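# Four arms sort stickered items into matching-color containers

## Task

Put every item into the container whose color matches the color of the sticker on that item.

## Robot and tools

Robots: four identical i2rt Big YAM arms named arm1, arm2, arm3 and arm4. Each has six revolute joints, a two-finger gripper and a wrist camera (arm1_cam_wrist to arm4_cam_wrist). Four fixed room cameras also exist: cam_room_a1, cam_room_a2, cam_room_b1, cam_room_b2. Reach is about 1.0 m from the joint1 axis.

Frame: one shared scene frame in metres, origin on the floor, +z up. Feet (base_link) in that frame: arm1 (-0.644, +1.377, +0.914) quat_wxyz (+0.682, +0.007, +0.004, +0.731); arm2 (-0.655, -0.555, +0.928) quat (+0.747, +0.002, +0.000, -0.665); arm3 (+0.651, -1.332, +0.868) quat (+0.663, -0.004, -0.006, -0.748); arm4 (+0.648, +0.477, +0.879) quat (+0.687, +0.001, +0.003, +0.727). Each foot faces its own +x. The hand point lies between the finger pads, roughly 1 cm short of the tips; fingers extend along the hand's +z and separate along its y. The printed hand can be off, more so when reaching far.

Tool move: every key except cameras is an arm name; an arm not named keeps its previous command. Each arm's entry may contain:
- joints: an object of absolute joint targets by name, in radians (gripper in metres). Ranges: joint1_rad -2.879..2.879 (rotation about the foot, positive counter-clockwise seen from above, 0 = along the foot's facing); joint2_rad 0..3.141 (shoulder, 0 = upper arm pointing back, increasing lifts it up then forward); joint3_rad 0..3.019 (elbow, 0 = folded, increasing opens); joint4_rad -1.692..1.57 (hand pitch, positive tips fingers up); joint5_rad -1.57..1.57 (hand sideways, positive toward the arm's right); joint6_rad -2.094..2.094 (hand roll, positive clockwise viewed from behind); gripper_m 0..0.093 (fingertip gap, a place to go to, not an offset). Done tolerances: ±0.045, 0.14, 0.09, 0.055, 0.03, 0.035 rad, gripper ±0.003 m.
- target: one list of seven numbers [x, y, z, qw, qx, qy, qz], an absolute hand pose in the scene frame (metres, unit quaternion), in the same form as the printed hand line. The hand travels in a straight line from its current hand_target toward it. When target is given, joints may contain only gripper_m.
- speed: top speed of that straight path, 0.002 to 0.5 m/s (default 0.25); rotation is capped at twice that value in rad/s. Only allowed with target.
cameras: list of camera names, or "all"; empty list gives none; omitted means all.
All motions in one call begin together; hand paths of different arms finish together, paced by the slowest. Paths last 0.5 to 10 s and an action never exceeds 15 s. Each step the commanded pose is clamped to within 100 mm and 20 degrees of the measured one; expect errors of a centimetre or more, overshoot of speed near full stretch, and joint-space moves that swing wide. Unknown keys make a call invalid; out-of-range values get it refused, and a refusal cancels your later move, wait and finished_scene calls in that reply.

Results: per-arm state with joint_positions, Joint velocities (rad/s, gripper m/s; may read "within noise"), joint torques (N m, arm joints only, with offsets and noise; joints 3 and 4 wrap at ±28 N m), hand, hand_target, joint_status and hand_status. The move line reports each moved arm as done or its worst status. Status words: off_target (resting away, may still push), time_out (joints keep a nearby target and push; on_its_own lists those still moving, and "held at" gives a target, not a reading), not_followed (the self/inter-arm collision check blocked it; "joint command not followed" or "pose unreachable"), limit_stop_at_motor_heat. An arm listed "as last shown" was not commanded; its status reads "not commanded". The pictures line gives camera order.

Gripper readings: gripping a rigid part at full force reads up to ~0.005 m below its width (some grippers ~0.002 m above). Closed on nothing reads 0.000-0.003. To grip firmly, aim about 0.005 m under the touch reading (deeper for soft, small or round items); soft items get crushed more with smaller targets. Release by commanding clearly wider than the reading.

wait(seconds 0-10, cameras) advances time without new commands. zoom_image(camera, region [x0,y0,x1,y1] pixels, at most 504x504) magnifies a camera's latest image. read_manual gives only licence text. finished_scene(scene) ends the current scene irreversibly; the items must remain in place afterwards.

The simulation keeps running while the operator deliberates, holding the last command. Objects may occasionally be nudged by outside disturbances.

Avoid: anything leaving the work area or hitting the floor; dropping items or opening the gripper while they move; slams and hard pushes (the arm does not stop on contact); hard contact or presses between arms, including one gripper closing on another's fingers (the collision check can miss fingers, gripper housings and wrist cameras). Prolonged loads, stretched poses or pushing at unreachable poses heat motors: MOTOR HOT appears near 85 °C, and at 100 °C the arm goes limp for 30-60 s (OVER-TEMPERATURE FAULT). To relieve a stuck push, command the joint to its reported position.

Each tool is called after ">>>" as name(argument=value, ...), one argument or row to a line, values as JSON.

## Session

>>> move(
)

>>> zoom_image(
  camera="cam_room_b1",
  region=[140, 280, 400, 480],
)

>>> zoom_image(
  camera="cam_room_b2",
  region=[240, 200, 480, 380],
)

>>> zoom_image(
  camera="cam_room_a1",
  region=[0, 280, 380, 480],
)

>>> zoom_image(
  camera="cam_room_a2",
  region=[180, 250, 480, 480],
)

Scene clock: 0.00 s.
Joint torques (N m): no reading
Motor temperatures (°C): arm1=[21 23 26 23 21 21 21] | arm2=[23 24 25 22 22 20 23] | arm3=[24 23 23 23 24 23 23] | arm4=[22 21 23 22 24 21 24]
Heat: arm1: hottest joint3_rad 26 °C; arm2: hottest joint3_rad 25 °C; arm3: hottest joint1_rad 24 °C; arm4: hottest joint5_rad 24 °C.
Joint velocities: within noise
arm1.joint_positions: joint1_rad=-0.168 joint2_rad=+0.560 joint3_rad=+1.361 joint4_rad=-1.410 joint5_rad=+0.240 joint6_rad=+0.692 gripper_m=+0.09396
arm1.joint_status: not commanded
arm1.hand: x=-0.5745 y=+1.5715 z=+1.4388 quat_wxyz=(-0.303, +0.280, -0.837, -0.359) (m; scene frame)
arm1.hand_target: x=-0.5746 y=+1.5689 z=+1.4515 quat_wxyz=(-0.308, +0.276, -0.832, -0.370) (m; scene frame)
arm1.hand_status: not commanded
arm2.joint_positions: joint1_rad=+0.198 joint2_rad=+0.483 joint3_rad=+1.641 joint4_rad=-1.210 joint5_rad=-0.086 joint6_rad=-0.484 gripper_m=+0.09396
arm2.joint_status: not commanded
arm2.hand: x=-0.6069 y=-0.6635 z=+1.6316 quat_wxyz=(-0.468, -0.246, -0.683, +0.505) (m; scene frame)
arm2.hand_target: x=-0.6088 y=-0.6576 z=+1.6378 quat_wxyz=(-0.472, -0.244, -0.677, +0.510) (m; scene frame)
arm2.hand_status: not commanded
arm3.joint_positions: joint1_rad=+0.130 joint2_rad=+0.645 joint3_rad=+1.695 joint4_rad=-1.138 joint5_rad=+0.075 joint6_rad=+0.392 gripper_m=+0.09396
arm3.joint_status: not commanded
arm3.hand: x=+0.6386 y=-1.5165 z=+1.5921 quat_wxyz=(-0.552, -0.621, -0.389, +0.398) (m; scene frame)
arm3.hand_target: x=+0.6385 y=-1.5116 z=+1.6003 quat_wxyz=(-0.558, -0.615, -0.384, +0.402) (m; scene frame)
arm3.hand_status: not commanded
arm4.joint_positions: joint1_rad=+0.147 joint2_rad=+0.437 joint3_rad=+1.709 joint4_rad=-1.566 joint5_rad=+0.245 joint6_rad=+0.670 gripper_m=+0.09396
arm4.joint_status: not commanded
arm4.hand: x=+0.6820 y=+0.5376 z=+1.5262 quat_wxyz=(-0.292, +0.355, -0.719, -0.522) (m; scene frame)
arm4.hand_target: x=+0.6829 y=+0.5336 z=+1.5314 quat_wxyz=(-0.294, +0.352, -0.714, -0.529) (m; scene frame)
arm4.hand_status: not commanded
pictures: arm1_cam_wrist, arm2_cam_wrist, arm3_cam_wrist, arm4_cam_wrist, cam_room_a1, cam_room_a2, cam_room_b1, cam_room_b2
Images, in order (width x height): arm1_cam_wrist 672x504, arm2_cam_wrist 672x504, arm3_cam_wrist 672x504, arm4_cam_wrist 672x504, cam_room_a1 672x504, cam_room_a2 672x504, cam_room_b1 672x504, cam_room_b2 672x504.

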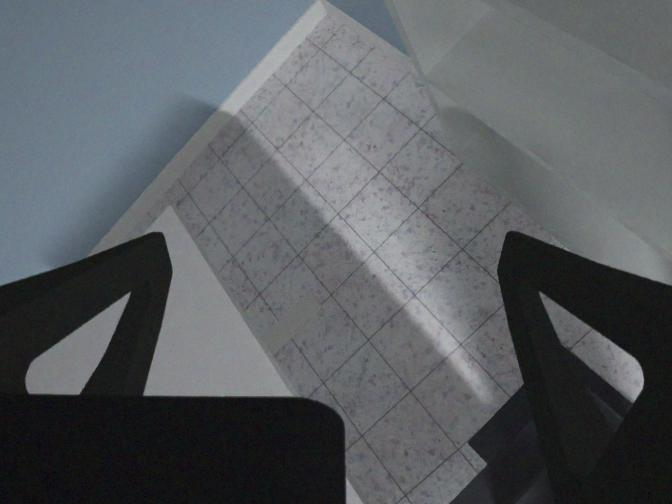

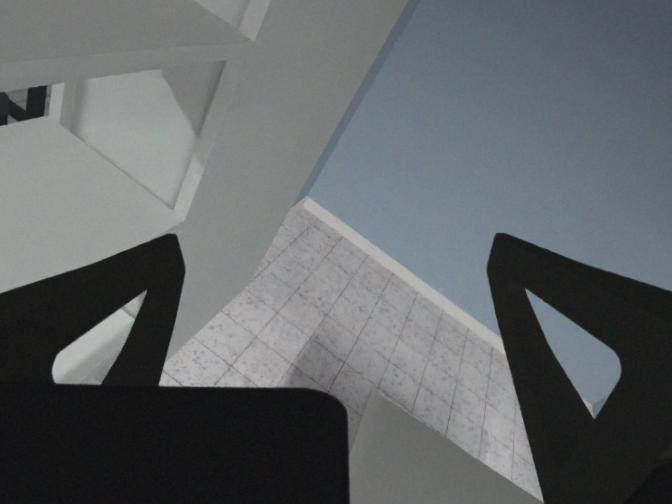

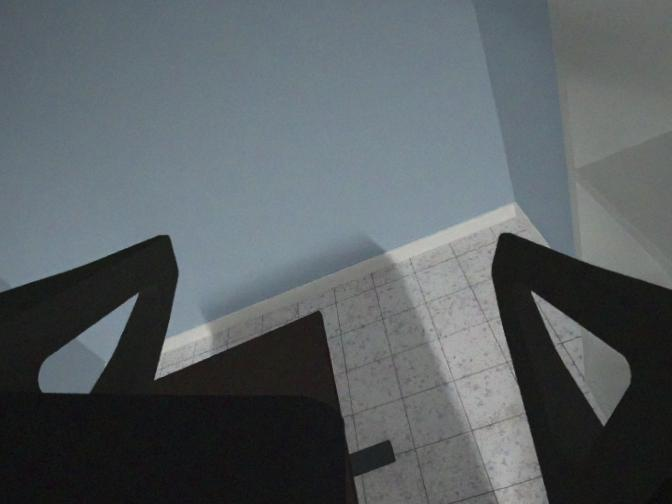

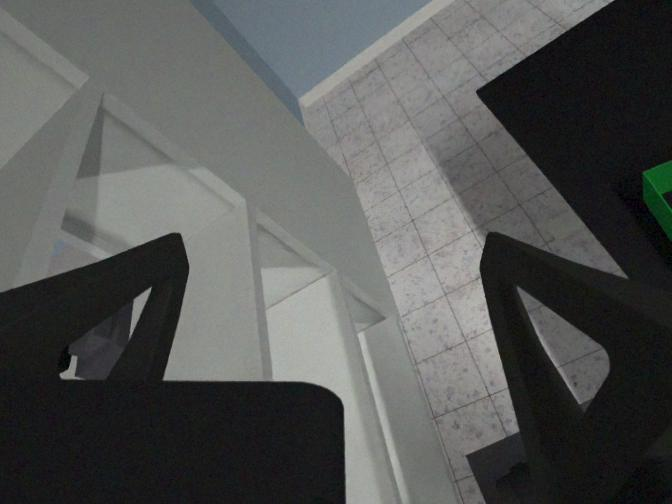

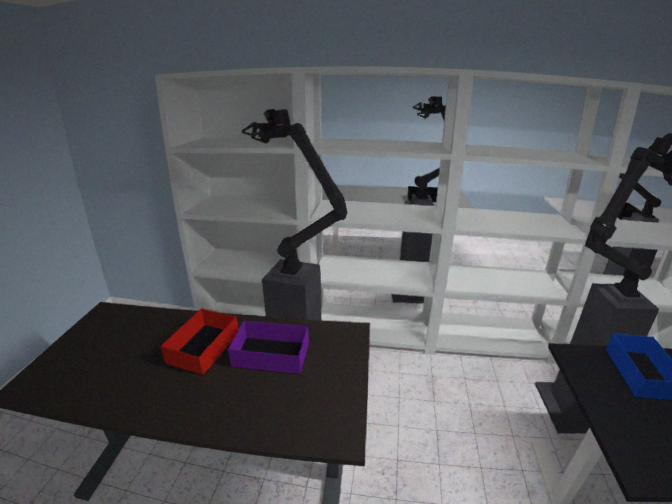

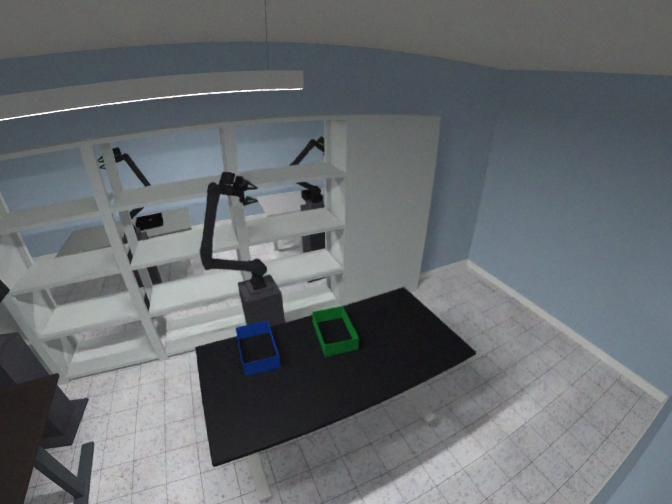

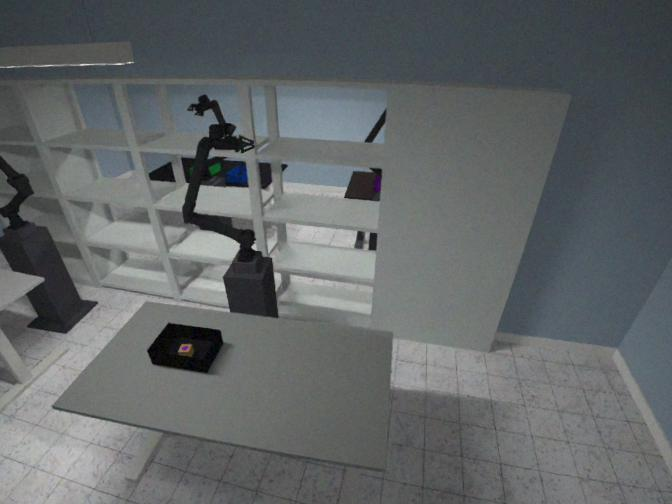

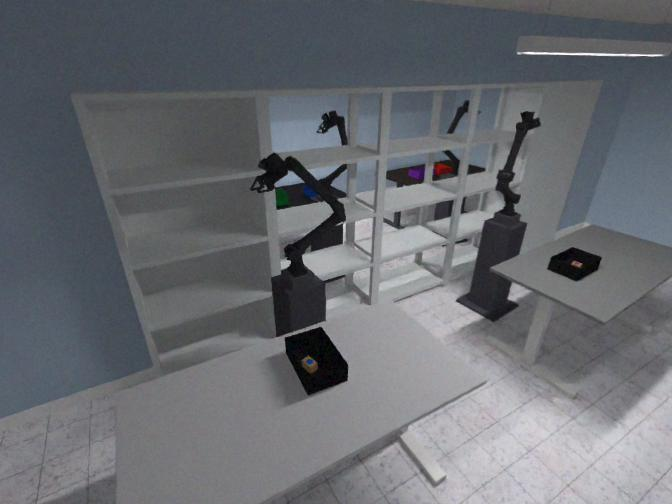

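Scaled by 1.938.

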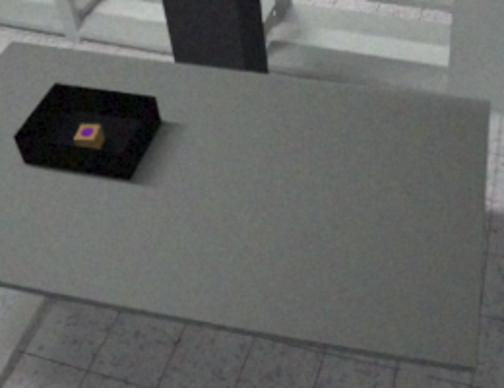

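Scaled by 2.100.

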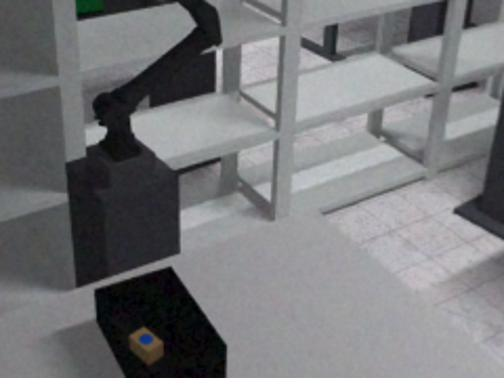

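Scaled by 1.326.

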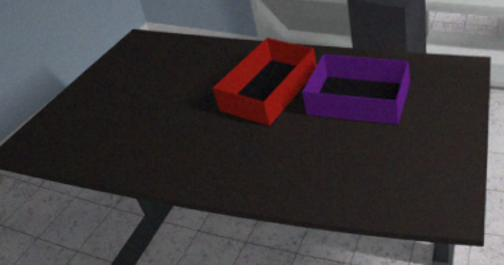

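Scaled by 1.680.

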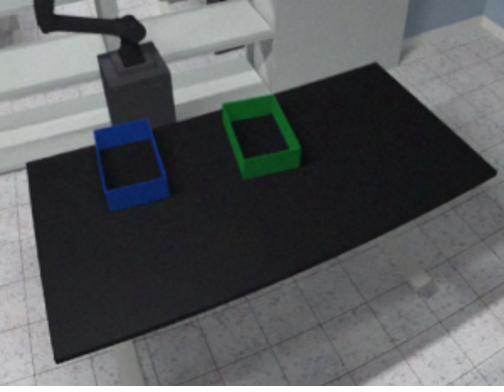

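>>> move(
  arm1={"joints":{"joint1_rad":1.6,"joint2_rad":0.75,"joint3_rad":1.4,"joint4_rad":-1.5,"joint5_rad":0,"joint6_rad":0}},
  arm2={"joints":{"joint1_rad":-1.7,"joint2_rad":0.75,"joint3_rad":1.4,"joint4_rad":-1.5,"joint5_rad":0,"joint6_rad":0}},
  arm3={"joints":{"joint1_rad":1.69,"joint2_rad":0.75,"joint3_rad":1.4,"joint4_rad":-1.5,"joint5_rad":0,"joint6_rad":0}},
  arm4={"joints":{"joint1_rad":-1.62,"joint2_rad":0.75,"joint3_rad":1.4,"joint4_rad":-1.5,"joint5_rad":0,"joint6_rad":0}},
  cameras=["arm1_cam_wrist","arm2_cam_wrist","arm3_cam_wrist","arm4_cam_wrist"],
)

Scene clock: 10.63 s.
Joint torques (N m): arm1=[-1.44 0.85 13.23 1.01 0.09 -0.04] | arm2=[0.38 -1.67 11.74 1.44 -0.07 0.21] | arm3=[2.08 -1.03 9.54 1.01 0.09 -0.12] | arm4=[0.62 -0.5 10.61 1.36 0.03 -0.09]
Motor temperatures (°C): arm1=[21 23 28 23 21 21 21] | arm2=[23 24 26 22 22 20 23] | arm3=[24 23 24 23 24 23 23] | arm4=[22 22 23 22 24 21 24]
Heat: arm1: hottest joint3_rad 28 °C; arm2: hottest joint3_rad 26 °C; arm3: hottest joint1_rad 24 °C; arm4: hottest joint5_rad 24 °C.
move: arm1 done; arm2 done; arm3 done; arm4 done
Joint velocities: within noise
arm1.joint_positions: joint1_rad=+1.594 joint2_rad=+0.758 joint3_rad=+1.363 joint4_rad=-1.489 joint5_rad=-0.002 joint6_rad=+0.008 gripper_m=+0.09400
arm1.joint_status: all done
arm1.hand: x=-0.8989 y=+1.3521 z=+1.3853 quat_wxyz=(+0.016, +0.938, +0.040, -0.343) (m; scene frame)
arm1.hand_target: x=-0.8924 y=+1.3512 z=+1.4026 quat_wxyz=(+0.016, +0.932, +0.047, -0.359) (m; scene frame)
arm1.hand_status: not commanded
arm2.joint_positions: joint1_rad=-1.696 joint2_rad=+0.748 joint3_rad=+1.378 joint4_rad=-1.485 joint5_rad=+0.001 joint6_rad=-0.014 gripper_m=+0.09398
arm2.joint_status: all done
arm2.hand: x=-0.9165 y=-0.5541 z=+1.4050 quat_wxyz=(+0.006, -0.937, -0.003, +0.349) (m; scene frame)
arm2.hand_target: x=-0.9133 y=-0.5532 z=+1.4125 quat_wxyz=(+0.004, -0.936, +0.005, +0.352) (m; scene frame)
arm2.hand_status: not commanded
arm3.joint_positions: joint1_rad=+1.679 joint2_rad=+0.752 joint3_rad=+1.384 joint4_rad=-1.493 joint5_rad=-0.002 joint6_rad=+0.007 gripper_m=+0.09398
arm3.joint_status: all done
arm3.hand: x=+0.9103 y=-1.3284 z=+1.3459 quat_wxyz=(-0.348, -0.006, -0.937, +0.007) (m; scene frame)
arm3.hand_target: x=+0.9079 y=-1.3258 z=+1.3526 quat_wxyz=(-0.353, +0.002, -0.936, +0.007) (m; scene frame)
arm3.hand_status: not commanded
arm4.joint_positions: joint1_rad=-1.617 joint2_rad=+0.745 joint3_rad=+1.361 joint4_rad=-1.507 joint5_rad=+0.001 joint6_rad=+0.014 gripper_m=+0.09399
arm4.joint_status: all done
arm4.hand: x=+0.9058 y=+0.4809 z=+1.3445 quat_wxyz=(-0.331, -0.002, -0.944, -0.002) (m; scene frame)
arm4.hand_target: x=+0.9076 y=+0.4804 z=+1.3626 quat_wxyz=(-0.350, +0.004, -0.937, +0.000) (m; scene frame)
arm4.hand_status: not commanded
pictures: arm1_cam_wrist, arm2_cam_wrist, arm3_cam_wrist, arm4_cam_wrist
Images, in order (width x height): arm1_cam_wrist 672x504, arm2_cam_wrist 672x504, arm3_cam_wrist 672x504, arm4_cam_wrist 672x504.

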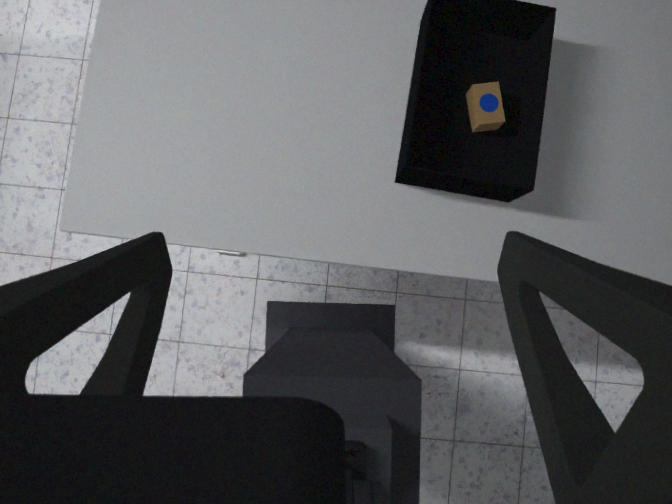

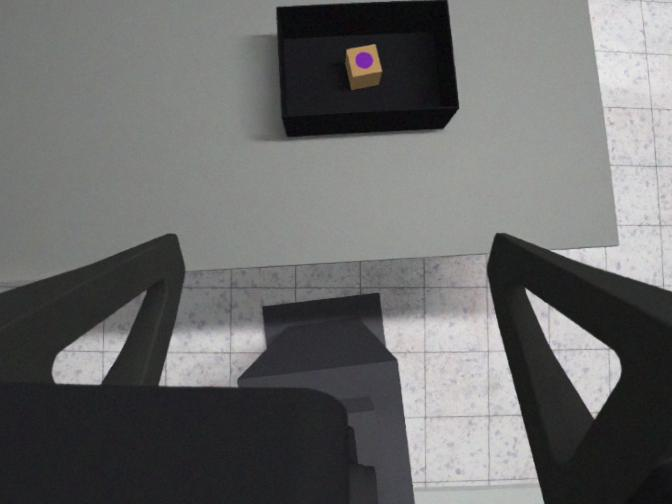

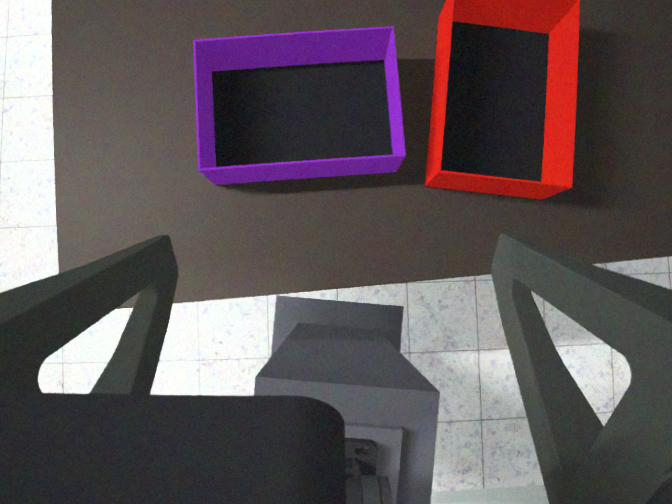

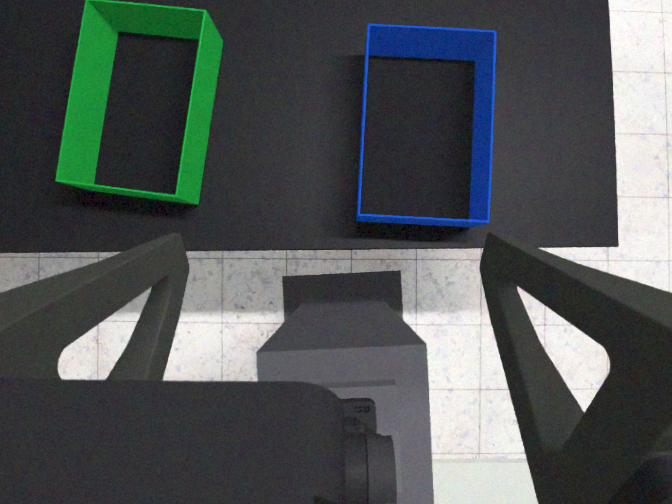

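>>> move(
  arm1={"target":[-1.205,1.571,0.94,-0.0315,-0.9587,-0.1177,0.2569]},
  arm2={"target":[-1.29,-0.507,0.94,-0.0181,-0.9636,-0.0674,0.2582]},
  arm3={"joints":{"joint1_rad":-2.01,"joint2_rad":0.55,"joint4_rad":-1.2}},
  arm4={"joints":{"joint1_rad":0.905,"joint2_rad":0.55,"joint4_rad":-1.2}},
  cameras=["arm1_cam_wrist","arm2_cam_wrist","arm3_cam_wrist","arm4_cam_wrist"],
)

Scene clock: 42.57 s.
Joint torques (N m): arm1=[-2.43 -14.27 13.04 1.37 -0.24 -0.07] | arm2=[0.03 -18.49 12.94 2.22 -0.31 -0.08] | arm3=[0.44 2.61 8.83 2.48 -0.01 -0.12] | arm4=[1.08 4.01 8.27 2.18 0.05 -0.09]
Motor temperatures (°C): arm1=[21 23 31 23 21 21 21] | arm2=[23 24 29 22 22 20 23] | arm3=[24 23 25 23 24 23 23] | arm4=[22 22 27 22 24 21 24]
Heat: arm1: hottest joint3_rad 31 °C; arm2: hottest joint3_rad 29 °C; arm3: hottest joint3_rad 25 °C; arm4: hottest joint3_rad 27 °C.
move: arm1 off_target; arm2 off_target; arm3 done; arm4 done
Joint velocities: within noise
arm1.joint_positions: joint1_rad=+1.090 joint2_rad=+1.868 joint3_rad=+1.144 joint4_rad=-0.501 joint5_rad=-0.307 joint6_rad=-0.589 gripper_m=+0.09400
arm1.joint_status: not commanded
arm1.hand: x=-1.1813 y=+1.5560 z=+0.9186 quat_wxyz=(+0.049, +0.966, +0.113, -0.229) (m; scene frame)
arm1.hand_target: x=-1.2035 y=+1.5705 z=+0.9409 quat_wxyz=(+0.031, +0.959, +0.118, -0.257) (m; scene frame)
arm1.hand_status: off_target (0.035 m and 3.9 deg from the pose sent, 0.583 m and 13.6 deg at the start)
arm2.joint_positions: joint1_rad=-1.788 joint2_rad=+1.907 joint3_rad=+1.204 joint4_rad=-0.406 joint5_rad=-0.122 joint6_rad=-0.200 gripper_m=+0.09398
arm2.joint_status: not commanded
arm2.hand: x=-1.2652 y=-0.5148 z=+0.9266 quat_wxyz=(-0.023, -0.970, -0.063, +0.234) (m; scene frame)
arm2.hand_target: x=-1.2886 y=-0.5071 z=+0.9407 quat_wxyz=(-0.018, -0.964, -0.067, +0.258) (m; scene frame)
arm2.hand_status: off_target (0.029 m and 3.0 deg from the pose sent, 0.598 m and 13.4 deg at the start)
arm3.joint_positions: joint1_rad=-1.999 joint2_rad=+0.550 joint3_rad=+1.384 joint4_rad=-1.217 joint5_rad=+0.001 joint6_rad=+0.006 gripper_m=+0.09402
arm3.joint_status: all done
arm3.hand: x=+0.4635 y=-1.2089 z=+1.4431 quat_wxyz=(+0.145, -0.798, +0.231, +0.537) (m; scene frame)
arm3.hand_target: x=+0.4662 y=-1.2076 z=+1.4547 quat_wxyz=(+0.153, -0.789, +0.230, +0.549) (m; scene frame)
arm3.hand_status: not commanded
arm4.joint_positions: joint1_rad=+0.902 joint2_rad=+0.541 joint3_rad=+1.382 joint4_rad=-1.218 joint5_rad=+0.000 joint6_rad=+0.013 gripper_m=+0.09402
arm4.joint_status: all done
arm4.hand: x=+0.4745 y=+0.6037 z=+1.4573 quat_wxyz=(-0.164, +0.786, -0.256, -0.538) (m; scene frame)
arm4.hand_target: x=+0.4724 y=+0.6043 z=+1.4685 quat_wxyz=(-0.170, +0.781, -0.247, -0.548) (m; scene frame)
arm4.hand_status: not commanded
pictures: arm1_cam_wrist, arm2_cam_wrist, arm3_cam_wrist, arm4_cam_wrist
Images, in order (width x height): arm1_cam_wrist 672x504, arm2_cam_wrist 672x504, arm3_cam_wrist 672x504, arm4_cam_wrist 672x504.

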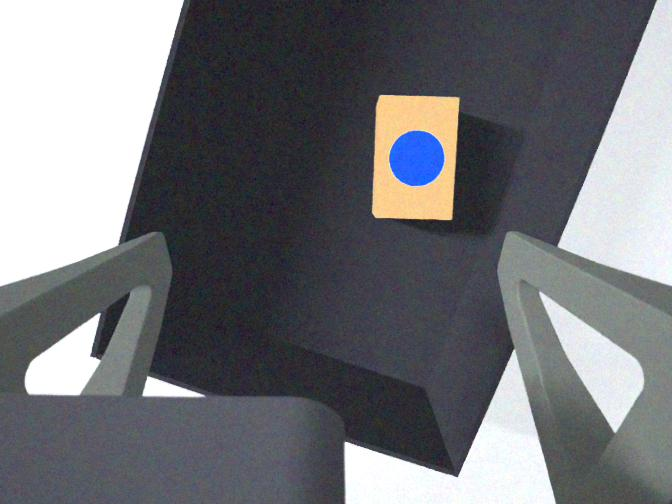

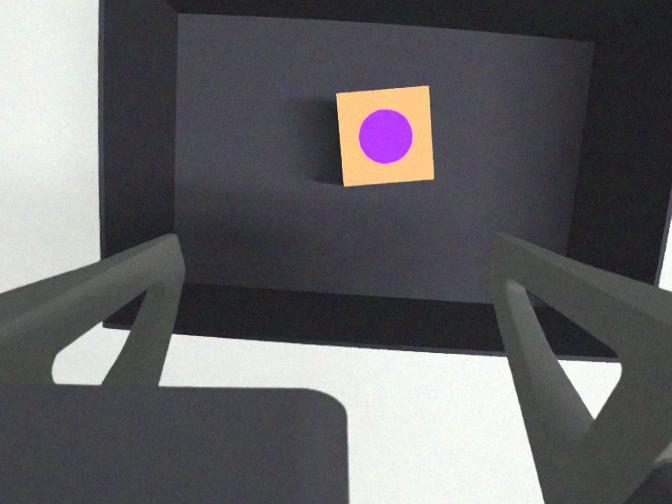

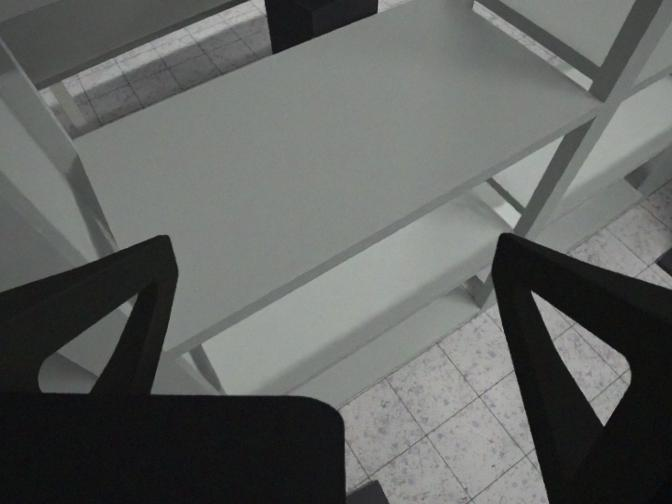

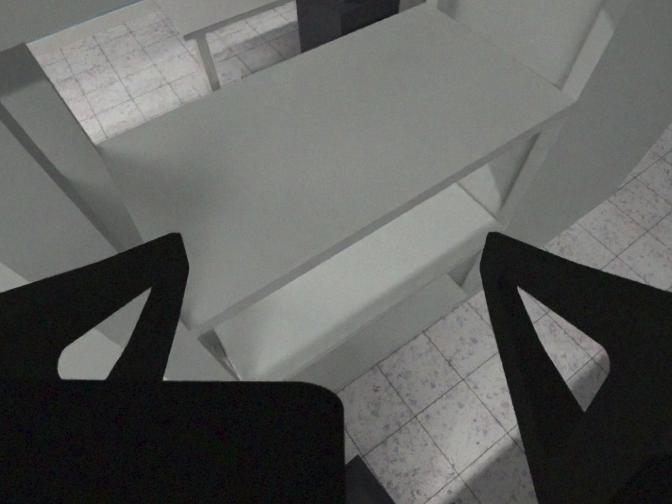

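>>> move(
  arm1={"target":[-1.226,1.599,0.85,-0.0315,-0.9587,-0.1177,0.2569],"speed":0.2},
  arm2={"target":[-1.317,-0.488,0.845,-0.0271,-0.9606,-0.1009,0.2574],"speed":0.2},
  cameras=["arm1_cam_wrist","arm2_cam_wrist"],
)

Scene clock: 57.60 s.
Joint torques (N m): arm1=[-2.61 -16.21 11.49 1.42 -0.28 -0.06] | arm2=[0.38 -20.66 11.47 2.33 -0.35 -0.09] | arm3=[0.56 2.61 8.83 2.51 -0.01 -0.11] | arm4=[1.08 3.84 8.17 2.04 0.08 -0.06]
Motor temperatures (°C): arm1=[21 24 33 23 22 21 21] | arm2=[23 25 30 22 22 20 23] | arm3=[24 23 25 23 24 23 23] | arm4=[22 22 29 22 24 21 24]
Heat: arm1: hottest joint3_rad 33 °C; arm2: hottest joint3_rad 30 °C; arm3: hottest joint3_rad 25 °C; arm4: hottest joint3_rad 29 °C.
move: arm1 off_target; arm2 off_target
Joint velocities: within noise
arm1.joint_positions: joint1_rad=+1.057 joint2_rad=+2.090 joint3_rad=+1.213 joint4_rad=-0.357 joint5_rad=-0.319 joint6_rad=-0.619 gripper_m=+0.09400
arm1.joint_status: not commanded
arm1.hand: x=-1.2017 y=+1.5835 z=+0.8310 quat_wxyz=(+0.049, +0.966, +0.112, -0.229) (m; scene frame)
arm1.hand_target: x=-1.2246 y=+1.5986 z=+0.8510 quat_wxyz=(+0.031, +0.959, +0.118, -0.257) (m; scene frame)
arm1.hand_status: off_target (0.034 m and 3.9 deg from the pose sent, 0.093 m and 3.9 deg at the start)
arm2.joint_positions: joint1_rad=-1.829 joint2_rad=+2.137 joint3_rad=+1.290 joint4_rad=-0.274 joint5_rad=-0.174 joint6_rad=-0.294 gripper_m=+0.09398
arm2.joint_status: not commanded
arm2.hand: x=-1.2935 y=-0.4939 z=+0.8351 quat_wxyz=(-0.033, -0.967, -0.094, +0.234) (m; scene frame)
arm2.hand_target: x=-1.3158 y=-0.4881 z=+0.8457 quat_wxyz=(-0.027, -0.961, -0.101, +0.257) (m; scene frame)
arm2.hand_status: off_target (0.026 m and 3.0 deg from the pose sent, 0.100 m and 5.3 deg at the start)
arm3, arm4: as last shown
pictures: arm1_cam_wrist, arm2_cam_wrist
Images, in order (width x height): arm1_cam_wrist 672x504, arm2_cam_wrist 672x504.

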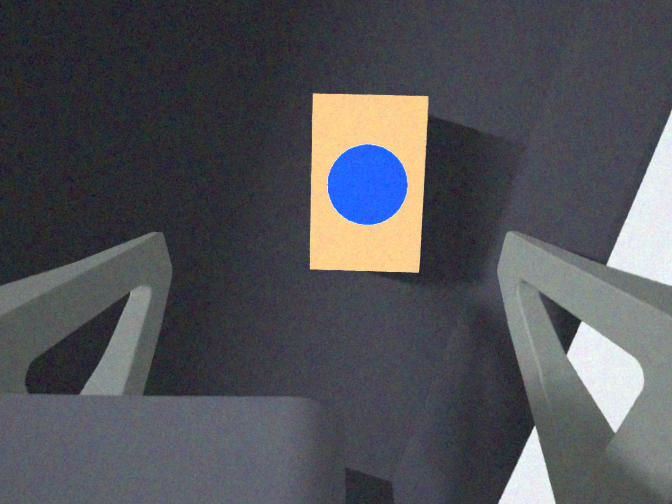

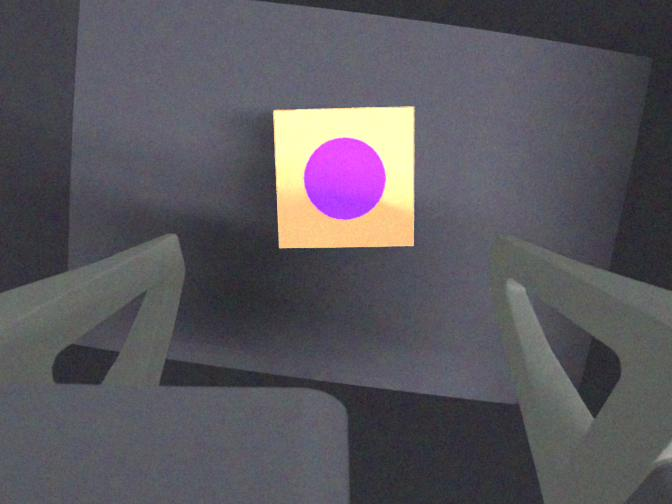

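>>> move(
  arm1={"target":[-1.2347,1.606,0.785,-0.0315,-0.9587,-0.1177,0.2569],"speed":0.12},
  arm2={"target":[-1.326,-0.487,0.777,-0.0271,-0.9606,-0.1009,0.2574],"speed":0.12},
  cameras=["arm1_cam_wrist","arm2_cam_wrist"],
)

Scene clock: 65.90 s.
Joint torques (N m): arm1=[-2.73 -14.51 10.37 1.5 -0.08 -0.02] | arm2=[0.38 -20.95 10.54 2.33 -0.34 -0.07] | arm3=[0.32 2.55 8.87 2.51 -0.01 -0.11] | arm4=[1.2 3.9 8.24 2.06 0.09 -0.1]
Motor temperatures (°C): arm1=[21 24 32 23 22 21 21] | arm2=[23 25 31 22 22 20 23] | arm3=[24 23 26 23 24 23 23] | arm4=[22 22 30 22 24 21 24]
Heat: arm1: hottest joint3_rad 32 °C; arm2: hottest joint3_rad 31 °C; arm3: hottest joint3_rad 26 °C; arm4: hottest joint3_rad 30 °C.
move: arm1 off_target; arm2 off_target
Joint velocities: within noise
arm1.joint_positions: joint1_rad=+1.059 joint2_rad=+2.205 joint3_rad=+1.264 joint4_rad=-0.253 joint5_rad=-0.327 joint6_rad=-0.629 gripper_m=+0.09398
arm1.joint_status: not commanded
arm1.hand: x=-1.2230 y=+1.5910 z=+0.7899 quat_wxyz=(+0.041, +0.960, +0.121, -0.248) (m; scene frame)
arm1.hand_target: x=-1.2338 y=+1.6057 z=+0.7855 quat_wxyz=(+0.031, +0.959, +0.118, -0.257) (m; scene frame)
arm1.hand_status: off_target (0.020 m and 1.6 deg from the pose sent, 0.061 m and 3.9 deg at the start)
arm2.joint_positions: joint1_rad=-1.829 joint2_rad=+2.280 joint3_rad=+1.342 joint4_rad=-0.173 joint5_rad=-0.174 joint6_rad=-0.295 gripper_m=+0.09398
arm2.joint_status: not commanded
arm2.hand: x=-1.3061 y=-0.4920 z=+0.7745 quat_wxyz=(-0.032, -0.966, -0.094, +0.239) (m; scene frame)
arm2.hand_target: x=-1.3251 y=-0.4871 z=+0.7777 quat_wxyz=(-0.027, -0.961, -0.101, +0.257) (m; scene frame)
arm2.hand_status: off_target (0.021 m and 2.4 deg from the pose sent, 0.067 m and 3.0 deg at the start)
arm3, arm4: as last shown
pictures: arm1_cam_wrist, arm2_cam_wrist
Images, in order (width x height): arm1_cam_wrist 672x504, arm2_cam_wrist 672x504.

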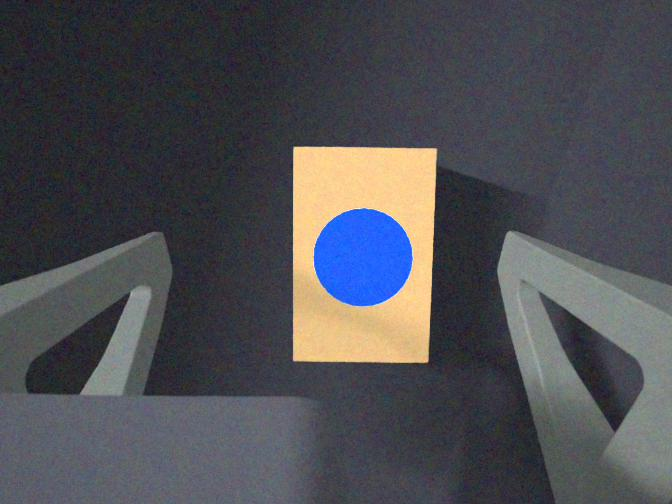

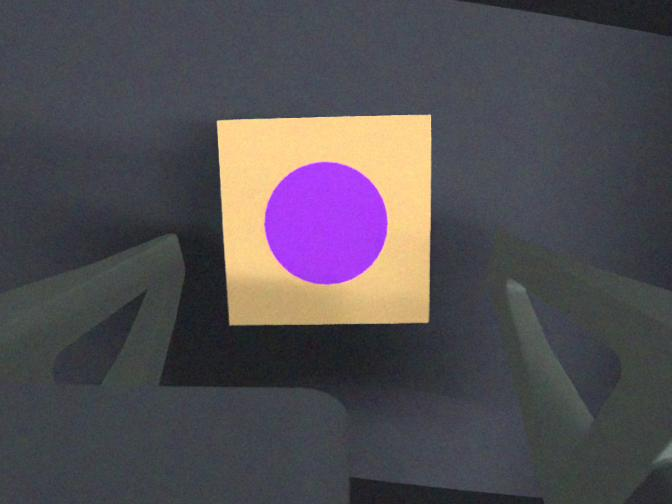

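>>> move(
  arm1={"target":[-1.228,1.614,0.758,-0.0315,-0.9587,-0.1177,0.2569],"speed":0.1},
  arm2={"target":[-1.326,-0.489,0.768,-0.0271,-0.9606,-0.1009,0.2574],"speed":0.1},
  cameras=["arm1_cam_wrist","arm2_cam_wrist"],
)

Scene clock: 72.07 s.
Joint torques (N m): arm1=[-3.37 -16.56 9.55 1.47 -0.14 -0.06] | arm2=[0.67 -19.55 10.78 2.39 -0.27 -0.05] | arm3=[0.5 2.61 8.84 2.5 0 -0.11] | arm4=[1.44 4.01 8.18 2.22 0.1 -0.09]
Motor temperatures (°C): arm1=[21 25 32 23 22 21 21] | arm2=[23 25 31 22 22 20 23] | arm3=[24 23 26 23 24 23 23] | arm4=[22 22 30 22 24 21 24]
Heat: arm1: hottest joint3_rad 32 °C; arm2: hottest joint3_rad 31 °C; arm3: hottest joint3_rad 26 °C; arm4: hottest joint3_rad 30 °C.
move: arm1 off_target; arm2 off_target
Joint velocities: within noise
arm1.joint_positions: joint1_rad=+1.045 joint2_rad=+2.285 joint3_rad=+1.269 joint4_rad=-0.209 joint5_rad=-0.333 joint6_rad=-0.643 gripper_m=+0.09398
arm1.joint_status: not commanded
arm1.hand: x=-1.2117 y=+1.5936 z=+0.7486 quat_wxyz=(+0.048, +0.963, +0.119, -0.237) (m; scene frame)
arm1.hand_target: x=-1.2269 y=+1.6138 z=+0.7588 quat_wxyz=(+0.031, +0.959, +0.118, -0.257) (m; scene frame)
arm1.hand_status: off_target (0.028 m and 3.0 deg from the pose sent, 0.040 m and 1.5 deg at the start)
arm2.joint_positions: joint1_rad=-1.829 joint2_rad=+2.285 joint3_rad=+1.342 joint4_rad=-0.158 joint5_rad=-0.174 joint6_rad=-0.295 gripper_m=+0.09398
arm2.joint_status: not commanded
arm2.hand: x=-1.3080 y=-0.4917 z=+0.7732 quat_wxyz=(-0.031, -0.965, -0.095, +0.244) (m; scene frame)
arm2.hand_target: x=-1.3249 y=-0.4892 z=+0.7685 quat_wxyz=(-0.027, -0.961, -0.101, +0.257) (m; scene frame)
arm2.hand_status: off_target (0.019 m and 1.8 deg from the pose sent, 0.021 m and 2.4 deg at the start)
arm3, arm4: as last shown
pictures: arm1_cam_wrist, arm2_cam_wrist
Images, in order (width x height): arm1_cam_wrist 672x504, arm2_cam_wrist 672x504.

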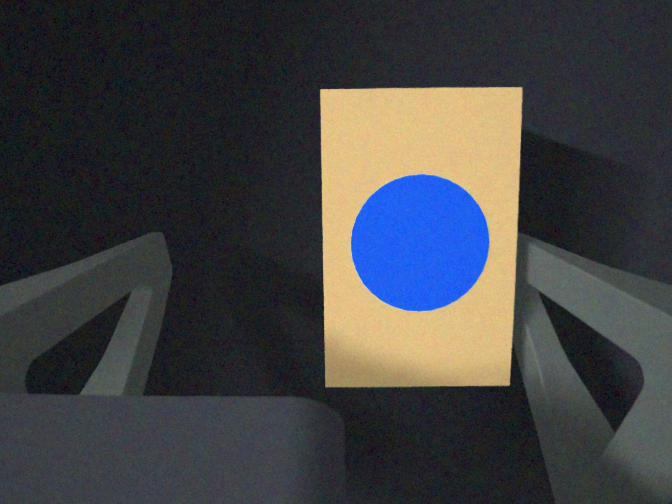

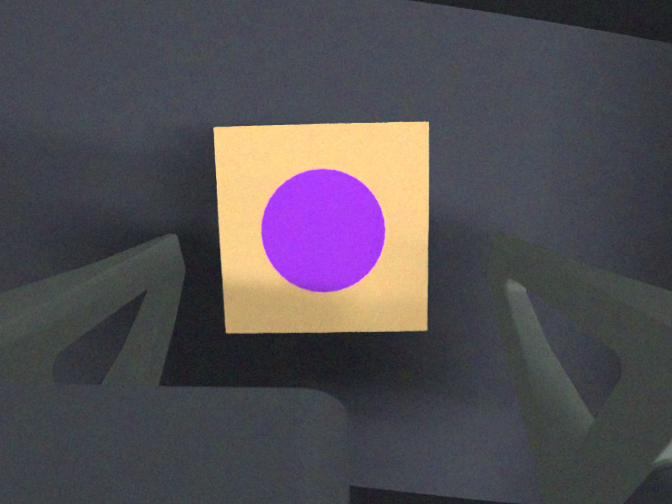

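>>> move(
  arm1={"target":[-1.230,1.632,0.775,-0.0315,-0.9587,-0.1177,0.2569],"speed":0.08},
  arm2={"joints":{"gripper_m":0.042}},
  cameras=["arm1_cam_wrist","arm2_cam_wrist"],
)

Scene clock: 77.30 s.
Joint torques (N m): arm1=[-2.37 -18.61 10.47 0.49 -0.2 -0.06] | arm2=[0.62 -19.66 10.73 2.43 -0.27 -0.04] | arm3=[0.5 2.61 8.84 2.5 -0.01 -0.11] | arm4=[1.03 4.25 8.24 2.03 0.05 -0.08]
Motor temperatures (°C): arm1=[21 25 32 23 21 21 21] | arm2=[23 26 32 22 22 20 23] | arm3=[24 23 26 23 24 23 23] | arm4=[22 22 30 22 24 21 24]
Heat: arm1: hottest joint3_rad 32 °C; arm2: hottest joint3_rad 32 °C; arm3: hottest joint3_rad 26 °C; arm4: hottest joint3_rad 30 °C.
move: arm1 off_target; arm2 off_target
Joint velocities: within noise
arm1.joint_positions: joint1_rad=+1.015 joint2_rad=+2.285 joint3_rad=+1.291 joint4_rad=-0.242 joint5_rad=-0.341 joint6_rad=-0.666 gripper_m=+0.09398
arm1.joint_status: not commanded
arm1.hand: x=-1.2095 y=+1.6112 z=+0.7527 quat_wxyz=(+0.049, +0.964, +0.116, -0.236) (m; scene frame)
arm1.hand_target: x=-1.2289 y=+1.6316 z=+0.7759 quat_wxyz=(+0.031, +0.959, +0.118, -0.257) (m; scene frame)
arm1.hand_status: off_target (0.037 m and 3.1 deg from the pose sent, 0.050 m and 3.0 deg at the start)
arm2.joint_positions: joint1_rad=-1.829 joint2_rad=+2.285 joint3_rad=+1.342 joint4_rad=-0.157 joint5_rad=-0.174 joint6_rad=-0.295 gripper_m=+0.05282
arm2.joint_status: gripper_m off_target (ended at +0.05285, target +0.04200)
arm2.hand: x=-1.3083 y=-0.4916 z=+0.7733 quat_wxyz=(-0.031, -0.965, -0.095, +0.244) (m; scene frame)
arm2.hand_target: x=-1.3249 y=-0.4891 z=+0.7685 quat_wxyz=(-0.027, -0.961, -0.101, +0.257) (m; scene frame)
arm2.hand_status: not commanded
arm3, arm4: as last shown
pictures: arm1_cam_wrist, arm2_cam_wrist
Images, in order (width x height): arm1_cam_wrist 672x504, arm2_cam_wrist 672x504.

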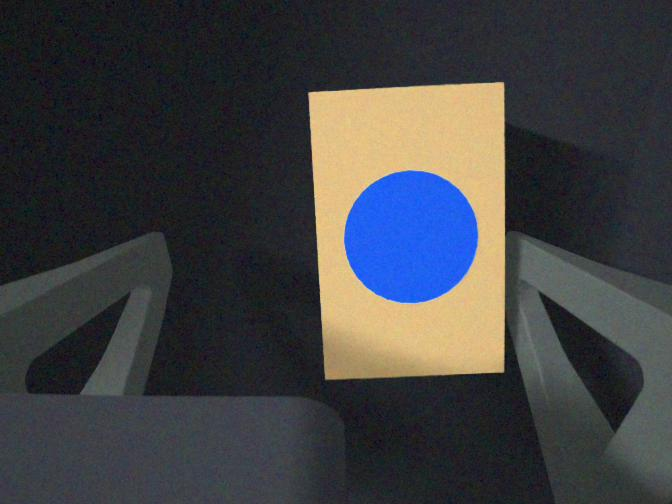

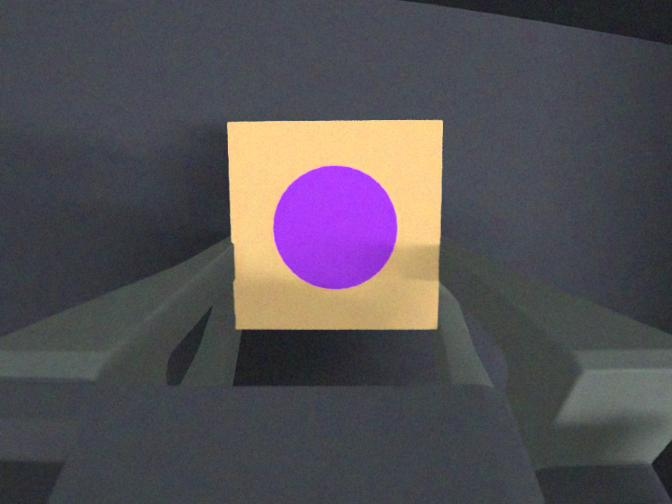

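>>> move(
  arm1={"joints":{"gripper_m":0.035}},
  cameras=["arm1_cam_wrist"],
)

Scene clock: 80.43 s.
Joint torques (N m): arm1=[-2.49 -17.9 10.41 0.47 -0.22 -0.08] | arm2=[0.5 -19.72 10.73 2.39 -0.26 -0.04] | arm3=[0.62 2.73 8.85 2.51 -0.01 -0.1] | arm4=[1.14 3.9 8.09 2.1 0.06 -0.08]
Motor temperatures (°C): arm1=[21 25 31 23 22 21 21] | arm2=[23 26 32 22 22 20 23] | arm3=[24 23 26 23 24 23 23] | arm4=[22 22 30 22 24 21 24]
Heat: arm1: hottest joint3_rad 31 °C; arm2: hottest joint3_rad 32 °C; arm3: hottest joint3_rad 26 °C; arm4: hottest joint3_rad 30 °C.
move: arm1 off_target
Joint velocities: within noise
arm1.joint_positions: joint1_rad=+1.011 joint2_rad=+2.285 joint3_rad=+1.293 joint4_rad=-0.243 joint5_rad=-0.340 joint6_rad=-0.668 gripper_m=+0.04470
arm1.joint_status: gripper_m off_target (ended at +0.04472, target +0.03500)
arm1.hand: x=-1.2093 y=+1.6141 z=+0.7532 quat_wxyz=(+0.047, +0.964, +0.115, -0.237) (m; scene frame)
arm1.hand_target: x=-1.2288 y=+1.6317 z=+0.7758 quat_wxyz=(+0.031, +0.959, +0.117, -0.257) (m; scene frame)
arm1.hand_status: not commanded
arm2, arm3, arm4: as last shown
pictures: arm1_cam_wrist
Images, in order (width x height): arm1_cam_wrist 672x504.

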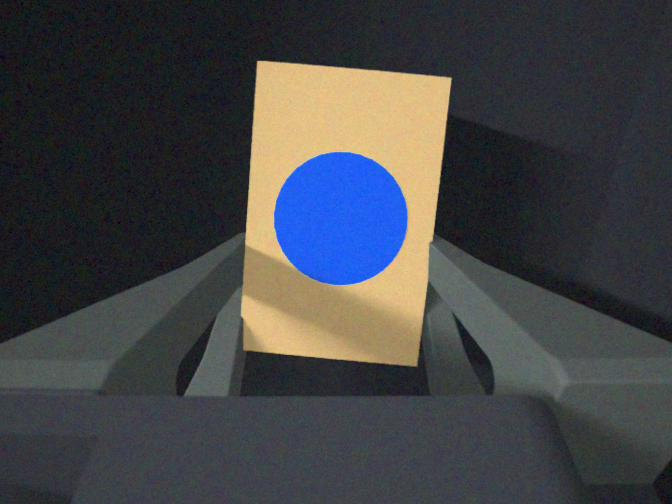

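>>> move(
  arm1={"target":[-1.19,1.60,0.98,-0.0315,-0.9587,-0.1177,0.2569],"speed":0.25},
  arm2={"target":[-1.29,-0.50,0.98,-0.0271,-0.9606,-0.1009,0.2574],"speed":0.25},
  cameras=["arm1_cam_wrist","arm2_cam_wrist"],
)

>>> move(
  arm1={"joints":{"joint2_rad":0.534,"joint3_rad":1.4,"joint4_rad":-1.4,"joint5_rad":0,"joint6_rad":0}},
  arm2={"joints":{"joint2_rad":0.534,"joint3_rad":1.4,"joint4_rad":-1.4,"joint5_rad":0,"joint6_rad":0}},
  cameras=[],
)

>>> move(
  arm1={"joints":{"joint1_rad":-2.25}},
  arm2={"joints":{"joint1_rad":0.947}},
  cameras=["arm1_cam_wrist","arm2_cam_wrist","cam_room_b1"],
)

Scene clock: 91.30 s.
Joint torques (N m): arm1=[-1.2 -14.56 9.92 0.68 -0.14 0.17] | arm2=[1.32 -19.78 9.09 1.24 -0.07 0.04] | arm3=[0.38 2.61 8.87 2.51 -0.01 -0.12] | arm4=[0.79 3.84 8.18 2.09 0.1 -0.09]
Motor temperatures (°C): arm1=[21 26 32 23 22 21 22] | arm2=[23 27 32 22 22 20 23] | arm3=[24 23 26 23 24 23 23] | arm4=[22 22 31 22 24 21 24]
Heat: arm1: hottest joint3_rad 32 °C; arm2: hottest joint3_rad 32 °C; arm3: hottest joint3_rad 26 °C; arm4: hottest joint3_rad 31 °C.
move: arm1 done; arm2 off_target
Joint velocities: within noise
arm1.joint_positions: joint1_rad=+1.011 joint2_rad=+1.815 joint3_rad=+1.232 joint4_rad=-0.596 joint5_rad=-0.335 joint6_rad=-0.666 gripper_m=+0.04469
arm1.joint_status: not commanded
arm1.hand: x=-1.1881 y=+1.6051 z=+0.9758 quat_wxyz=(+0.030, +0.959, +0.118, -0.257) (m; scene frame)
arm1.hand_target: x=-1.1900 y=+1.6002 z=+0.9800 quat_wxyz=(+0.031, +0.959, +0.118, -0.257) (m; scene frame)
arm1.hand_status: done (0.007 m and 0.2 deg from the pose sent, 0.228 m and 3.0 deg at the start)
arm2.joint_positions: joint1_rad=-1.829 joint2_rad=+1.868 joint3_rad=+1.310 joint4_rad=-0.490 joint5_rad=-0.174 joint6_rad=-0.295 gripper_m=+0.05282
arm2.joint_status: not commanded
arm2.hand: x=-1.2960 y=-0.4941 z=+0.9865 quat_wxyz=(-0.025, -0.958, -0.097, +0.268) (m; scene frame)
arm2.hand_target: x=-1.2900 y=-0.4999 z=+0.9800 quat_wxyz=(-0.027, -0.961, -0.101, +0.257) (m; scene frame)
arm2.hand_status: off_target (0.011 m and 1.4 deg from the pose sent, 0.208 m and 1.8 deg at the start)
arm3, arm4: as last shown
pictures: arm1_cam_wrist, arm2_cam_wrist
Images, in order (width x height): arm1_cam_wrist 672x504, arm2_cam_wrist 672x504.

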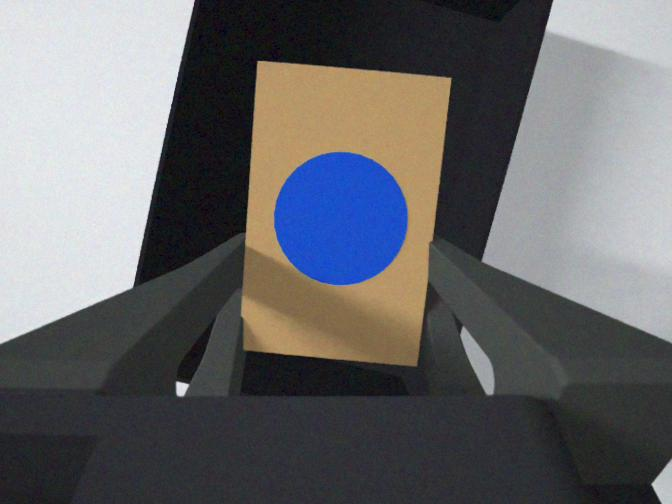

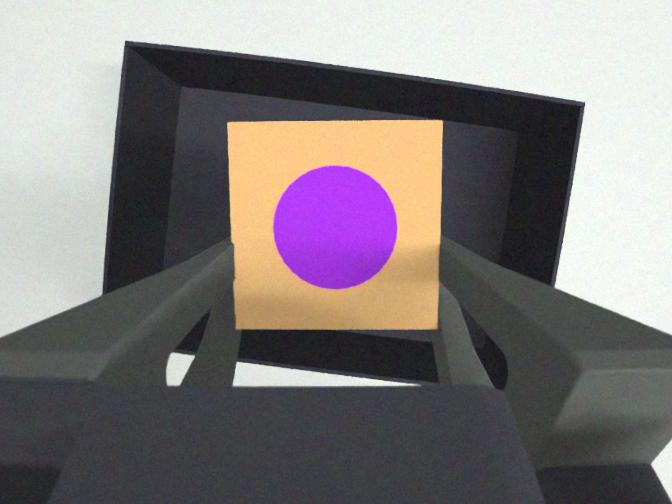

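Scene clock: 92.97 s.
Joint torques (N m): arm1=[-1.9 6.24 10 1.48 0.1 0.1] | arm2=[1.32 1.96 10.04 1.99 0.12 0.22] | arm3=[0.38 2.61 8.83 2.51 -0.02 -0.11] | arm4=[1.14 4.07 8.28 2.07 0.07 -0.07]
Motor temperatures (°C): arm1=[21 26 32 23 22 21 22] | arm2=[23 27 32 22 22 20 23] | arm3=[24 23 26 23 24 23 23] | arm4=[22 22 31 22 24 21 24]
Heat: arm1: hottest joint3_rad 32 °C; arm2: hottest joint3_rad 32 °C; arm3: hottest joint3_rad 26 °C; arm4: hottest joint3_rad 31 °C.
move: arm1 done; arm2 done
Joint velocities: within noise
arm1.joint_positions: joint1_rad=+1.012 joint2_rad=+0.529 joint3_rad=+1.382 joint4_rad=-1.392 joint5_rad=-0.002 joint6_rad=-0.009 gripper_m=+0.04464
arm1.joint_status: all done
arm1.hand: x=-0.8040 y=+1.4660 z=+1.4584 quat_wxyz=(-0.120, +0.841, -0.207, -0.485) (m; scene frame)
arm1.hand_target: x=-0.8030 y=+1.4640 z=+1.4642 quat_wxyz=(-0.117, +0.840, -0.207, -0.488) (m; scene frame)
arm1.hand_status: not commanded
arm2.joint_positions: joint1_rad=-1.828 joint2_rad=+0.535 joint3_rad=+1.385 joint4_rad=-1.389 joint5_rad=-0.003 joint6_rad=-0.015 gripper_m=+0.05282
arm2.joint_status: all done
arm2.hand: x=-0.8480 y=-0.5301 z=+1.4704 quat_wxyz=(+0.038, -0.869, +0.053, +0.491) (m; scene frame)
arm2.hand_target: x=-0.8440 y=-0.5315 z=+1.4752 quat_wxyz=(+0.034, -0.867, +0.057, +0.494) (m; scene frame)
arm2.hand_status: not commanded
arm3, arm4: as last shown
pictures: none
No camera images: "cameras" was empty.

Scene clock: 95.40 s.
Joint torques (N m): arm1=[-2.37 5.54 10.14 1.46 -0.02 0.11] | arm2=[1.14 2.08 9.95 2.02 0.03 0.21] | arm3=[0.5 2.61 8.85 2.52 0 -0.11] | arm4=[1.26 3.96 8.21 1.99 0.09 -0.08]
Motor temperatures (°C): arm1=[21 26 32 23 21 21 22] | arm2=[23 26 32 22 22 20 24] | arm3=[24 23 26 23 24 23 23] | arm4=[22 22 31 22 24 21 24]
Heat: arm1: hottest joint3_rad 32 °C; arm2: hottest joint3_rad 32 °C; arm3: hottest joint3_rad 26 °C; arm4: hottest joint3_rad 31 °C.
move: arm1 done; arm2 done
Joint velocities: within noise
arm1.joint_positions: joint1_rad=-2.242 joint2_rad=+0.529 joint3_rad=+1.382 joint4_rad=-1.392 joint5_rad=+0.002 joint6_rad=-0.007 gripper_m=+0.04441
arm1.joint_status: all done
arm1.hand: x=-0.4781 y=+1.2668 z=+1.4527 quat_wxyz=(-0.463, -0.255, -0.835, +0.150) (m; scene frame)
arm1.hand_target: x=-0.4801 y=+1.2669 z=+1.4586 quat_wxyz=(-0.466, -0.261, -0.832, +0.150) (m; scene frame)
arm1.hand_status: not commanded
arm2.joint_positions: joint1_rad=+0.942 joint2_rad=+0.535 joint3_rad=+1.385 joint4_rad=-1.389 joint5_rad=-0.001 joint6_rad=-0.014 gripper_m=+0.05285
arm2.joint_status: all done
arm2.hand: x=-0.4873 y=-0.6522 z=+1.4707 quat_wxyz=(-0.477, -0.215, -0.843, +0.126) (m; scene frame)
arm2.hand_target: x=-0.4905 y=-0.6494 z=+1.4755 quat_wxyz=(-0.480, -0.219, -0.841, +0.122) (m; scene frame)
arm2.hand_status: not commanded
arm3.joint_positions: joint1_rad=-1.999 joint2_rad=+0.550 joint3_rad=+1.384 joint4_rad=-1.217 joint5_rad=+0.001 joint6_rad=+0.006 gripper_m=+0.09402
arm3.joint_status: not commanded
arm3.hand: x=+0.4635 y=-1.2089 z=+1.4431 quat_wxyz=(+0.145, -0.798, +0.231, +0.537) (m; scene frame)
arm3.hand_target: x=+0.4662 y=-1.2076 z=+1.4547 quat_wxyz=(+0.153, -0.789, +0.230, +0.549) (m; scene frame)
arm3.hand_status: not commanded
arm4.joint_positions: joint1_rad=+0.902 joint2_rad=+0.541 joint3_rad=+1.382 joint4_rad=-1.218 joint5_rad=+0.000 joint6_rad=+0.013 gripper_m=+0.09402
arm4.joint_status: not commanded
arm4.hand: x=+0.4745 y=+0.6037 z=+1.4573 quat_wxyz=(-0.164, +0.786, -0.256, -0.538) (m; scene frame)
arm4.hand_target: x=+0.4724 y=+0.6043 z=+1.4685 quat_wxyz=(-0.170, +0.781, -0.247, -0.548) (m; scene frame)
arm4.hand_status: not commanded
pictures: arm1_cam_wrist, arm2_cam_wrist, cam_room_b1
Images, in order (width x height): arm1_cam_wrist 672x504, arm2_cam_wrist 672x504, cam_room_b1 672x504.

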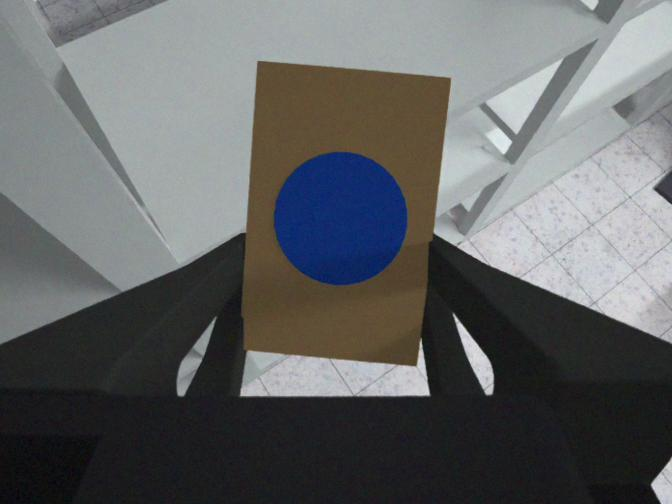

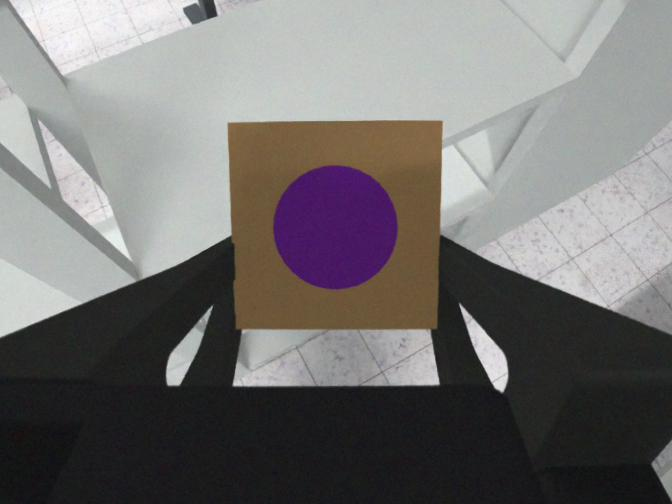

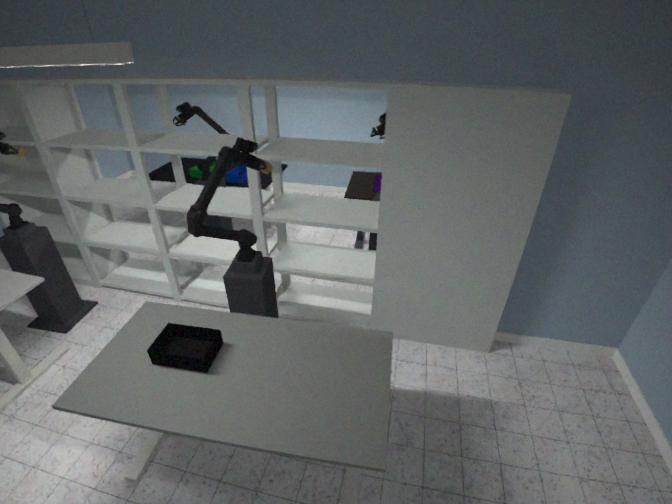

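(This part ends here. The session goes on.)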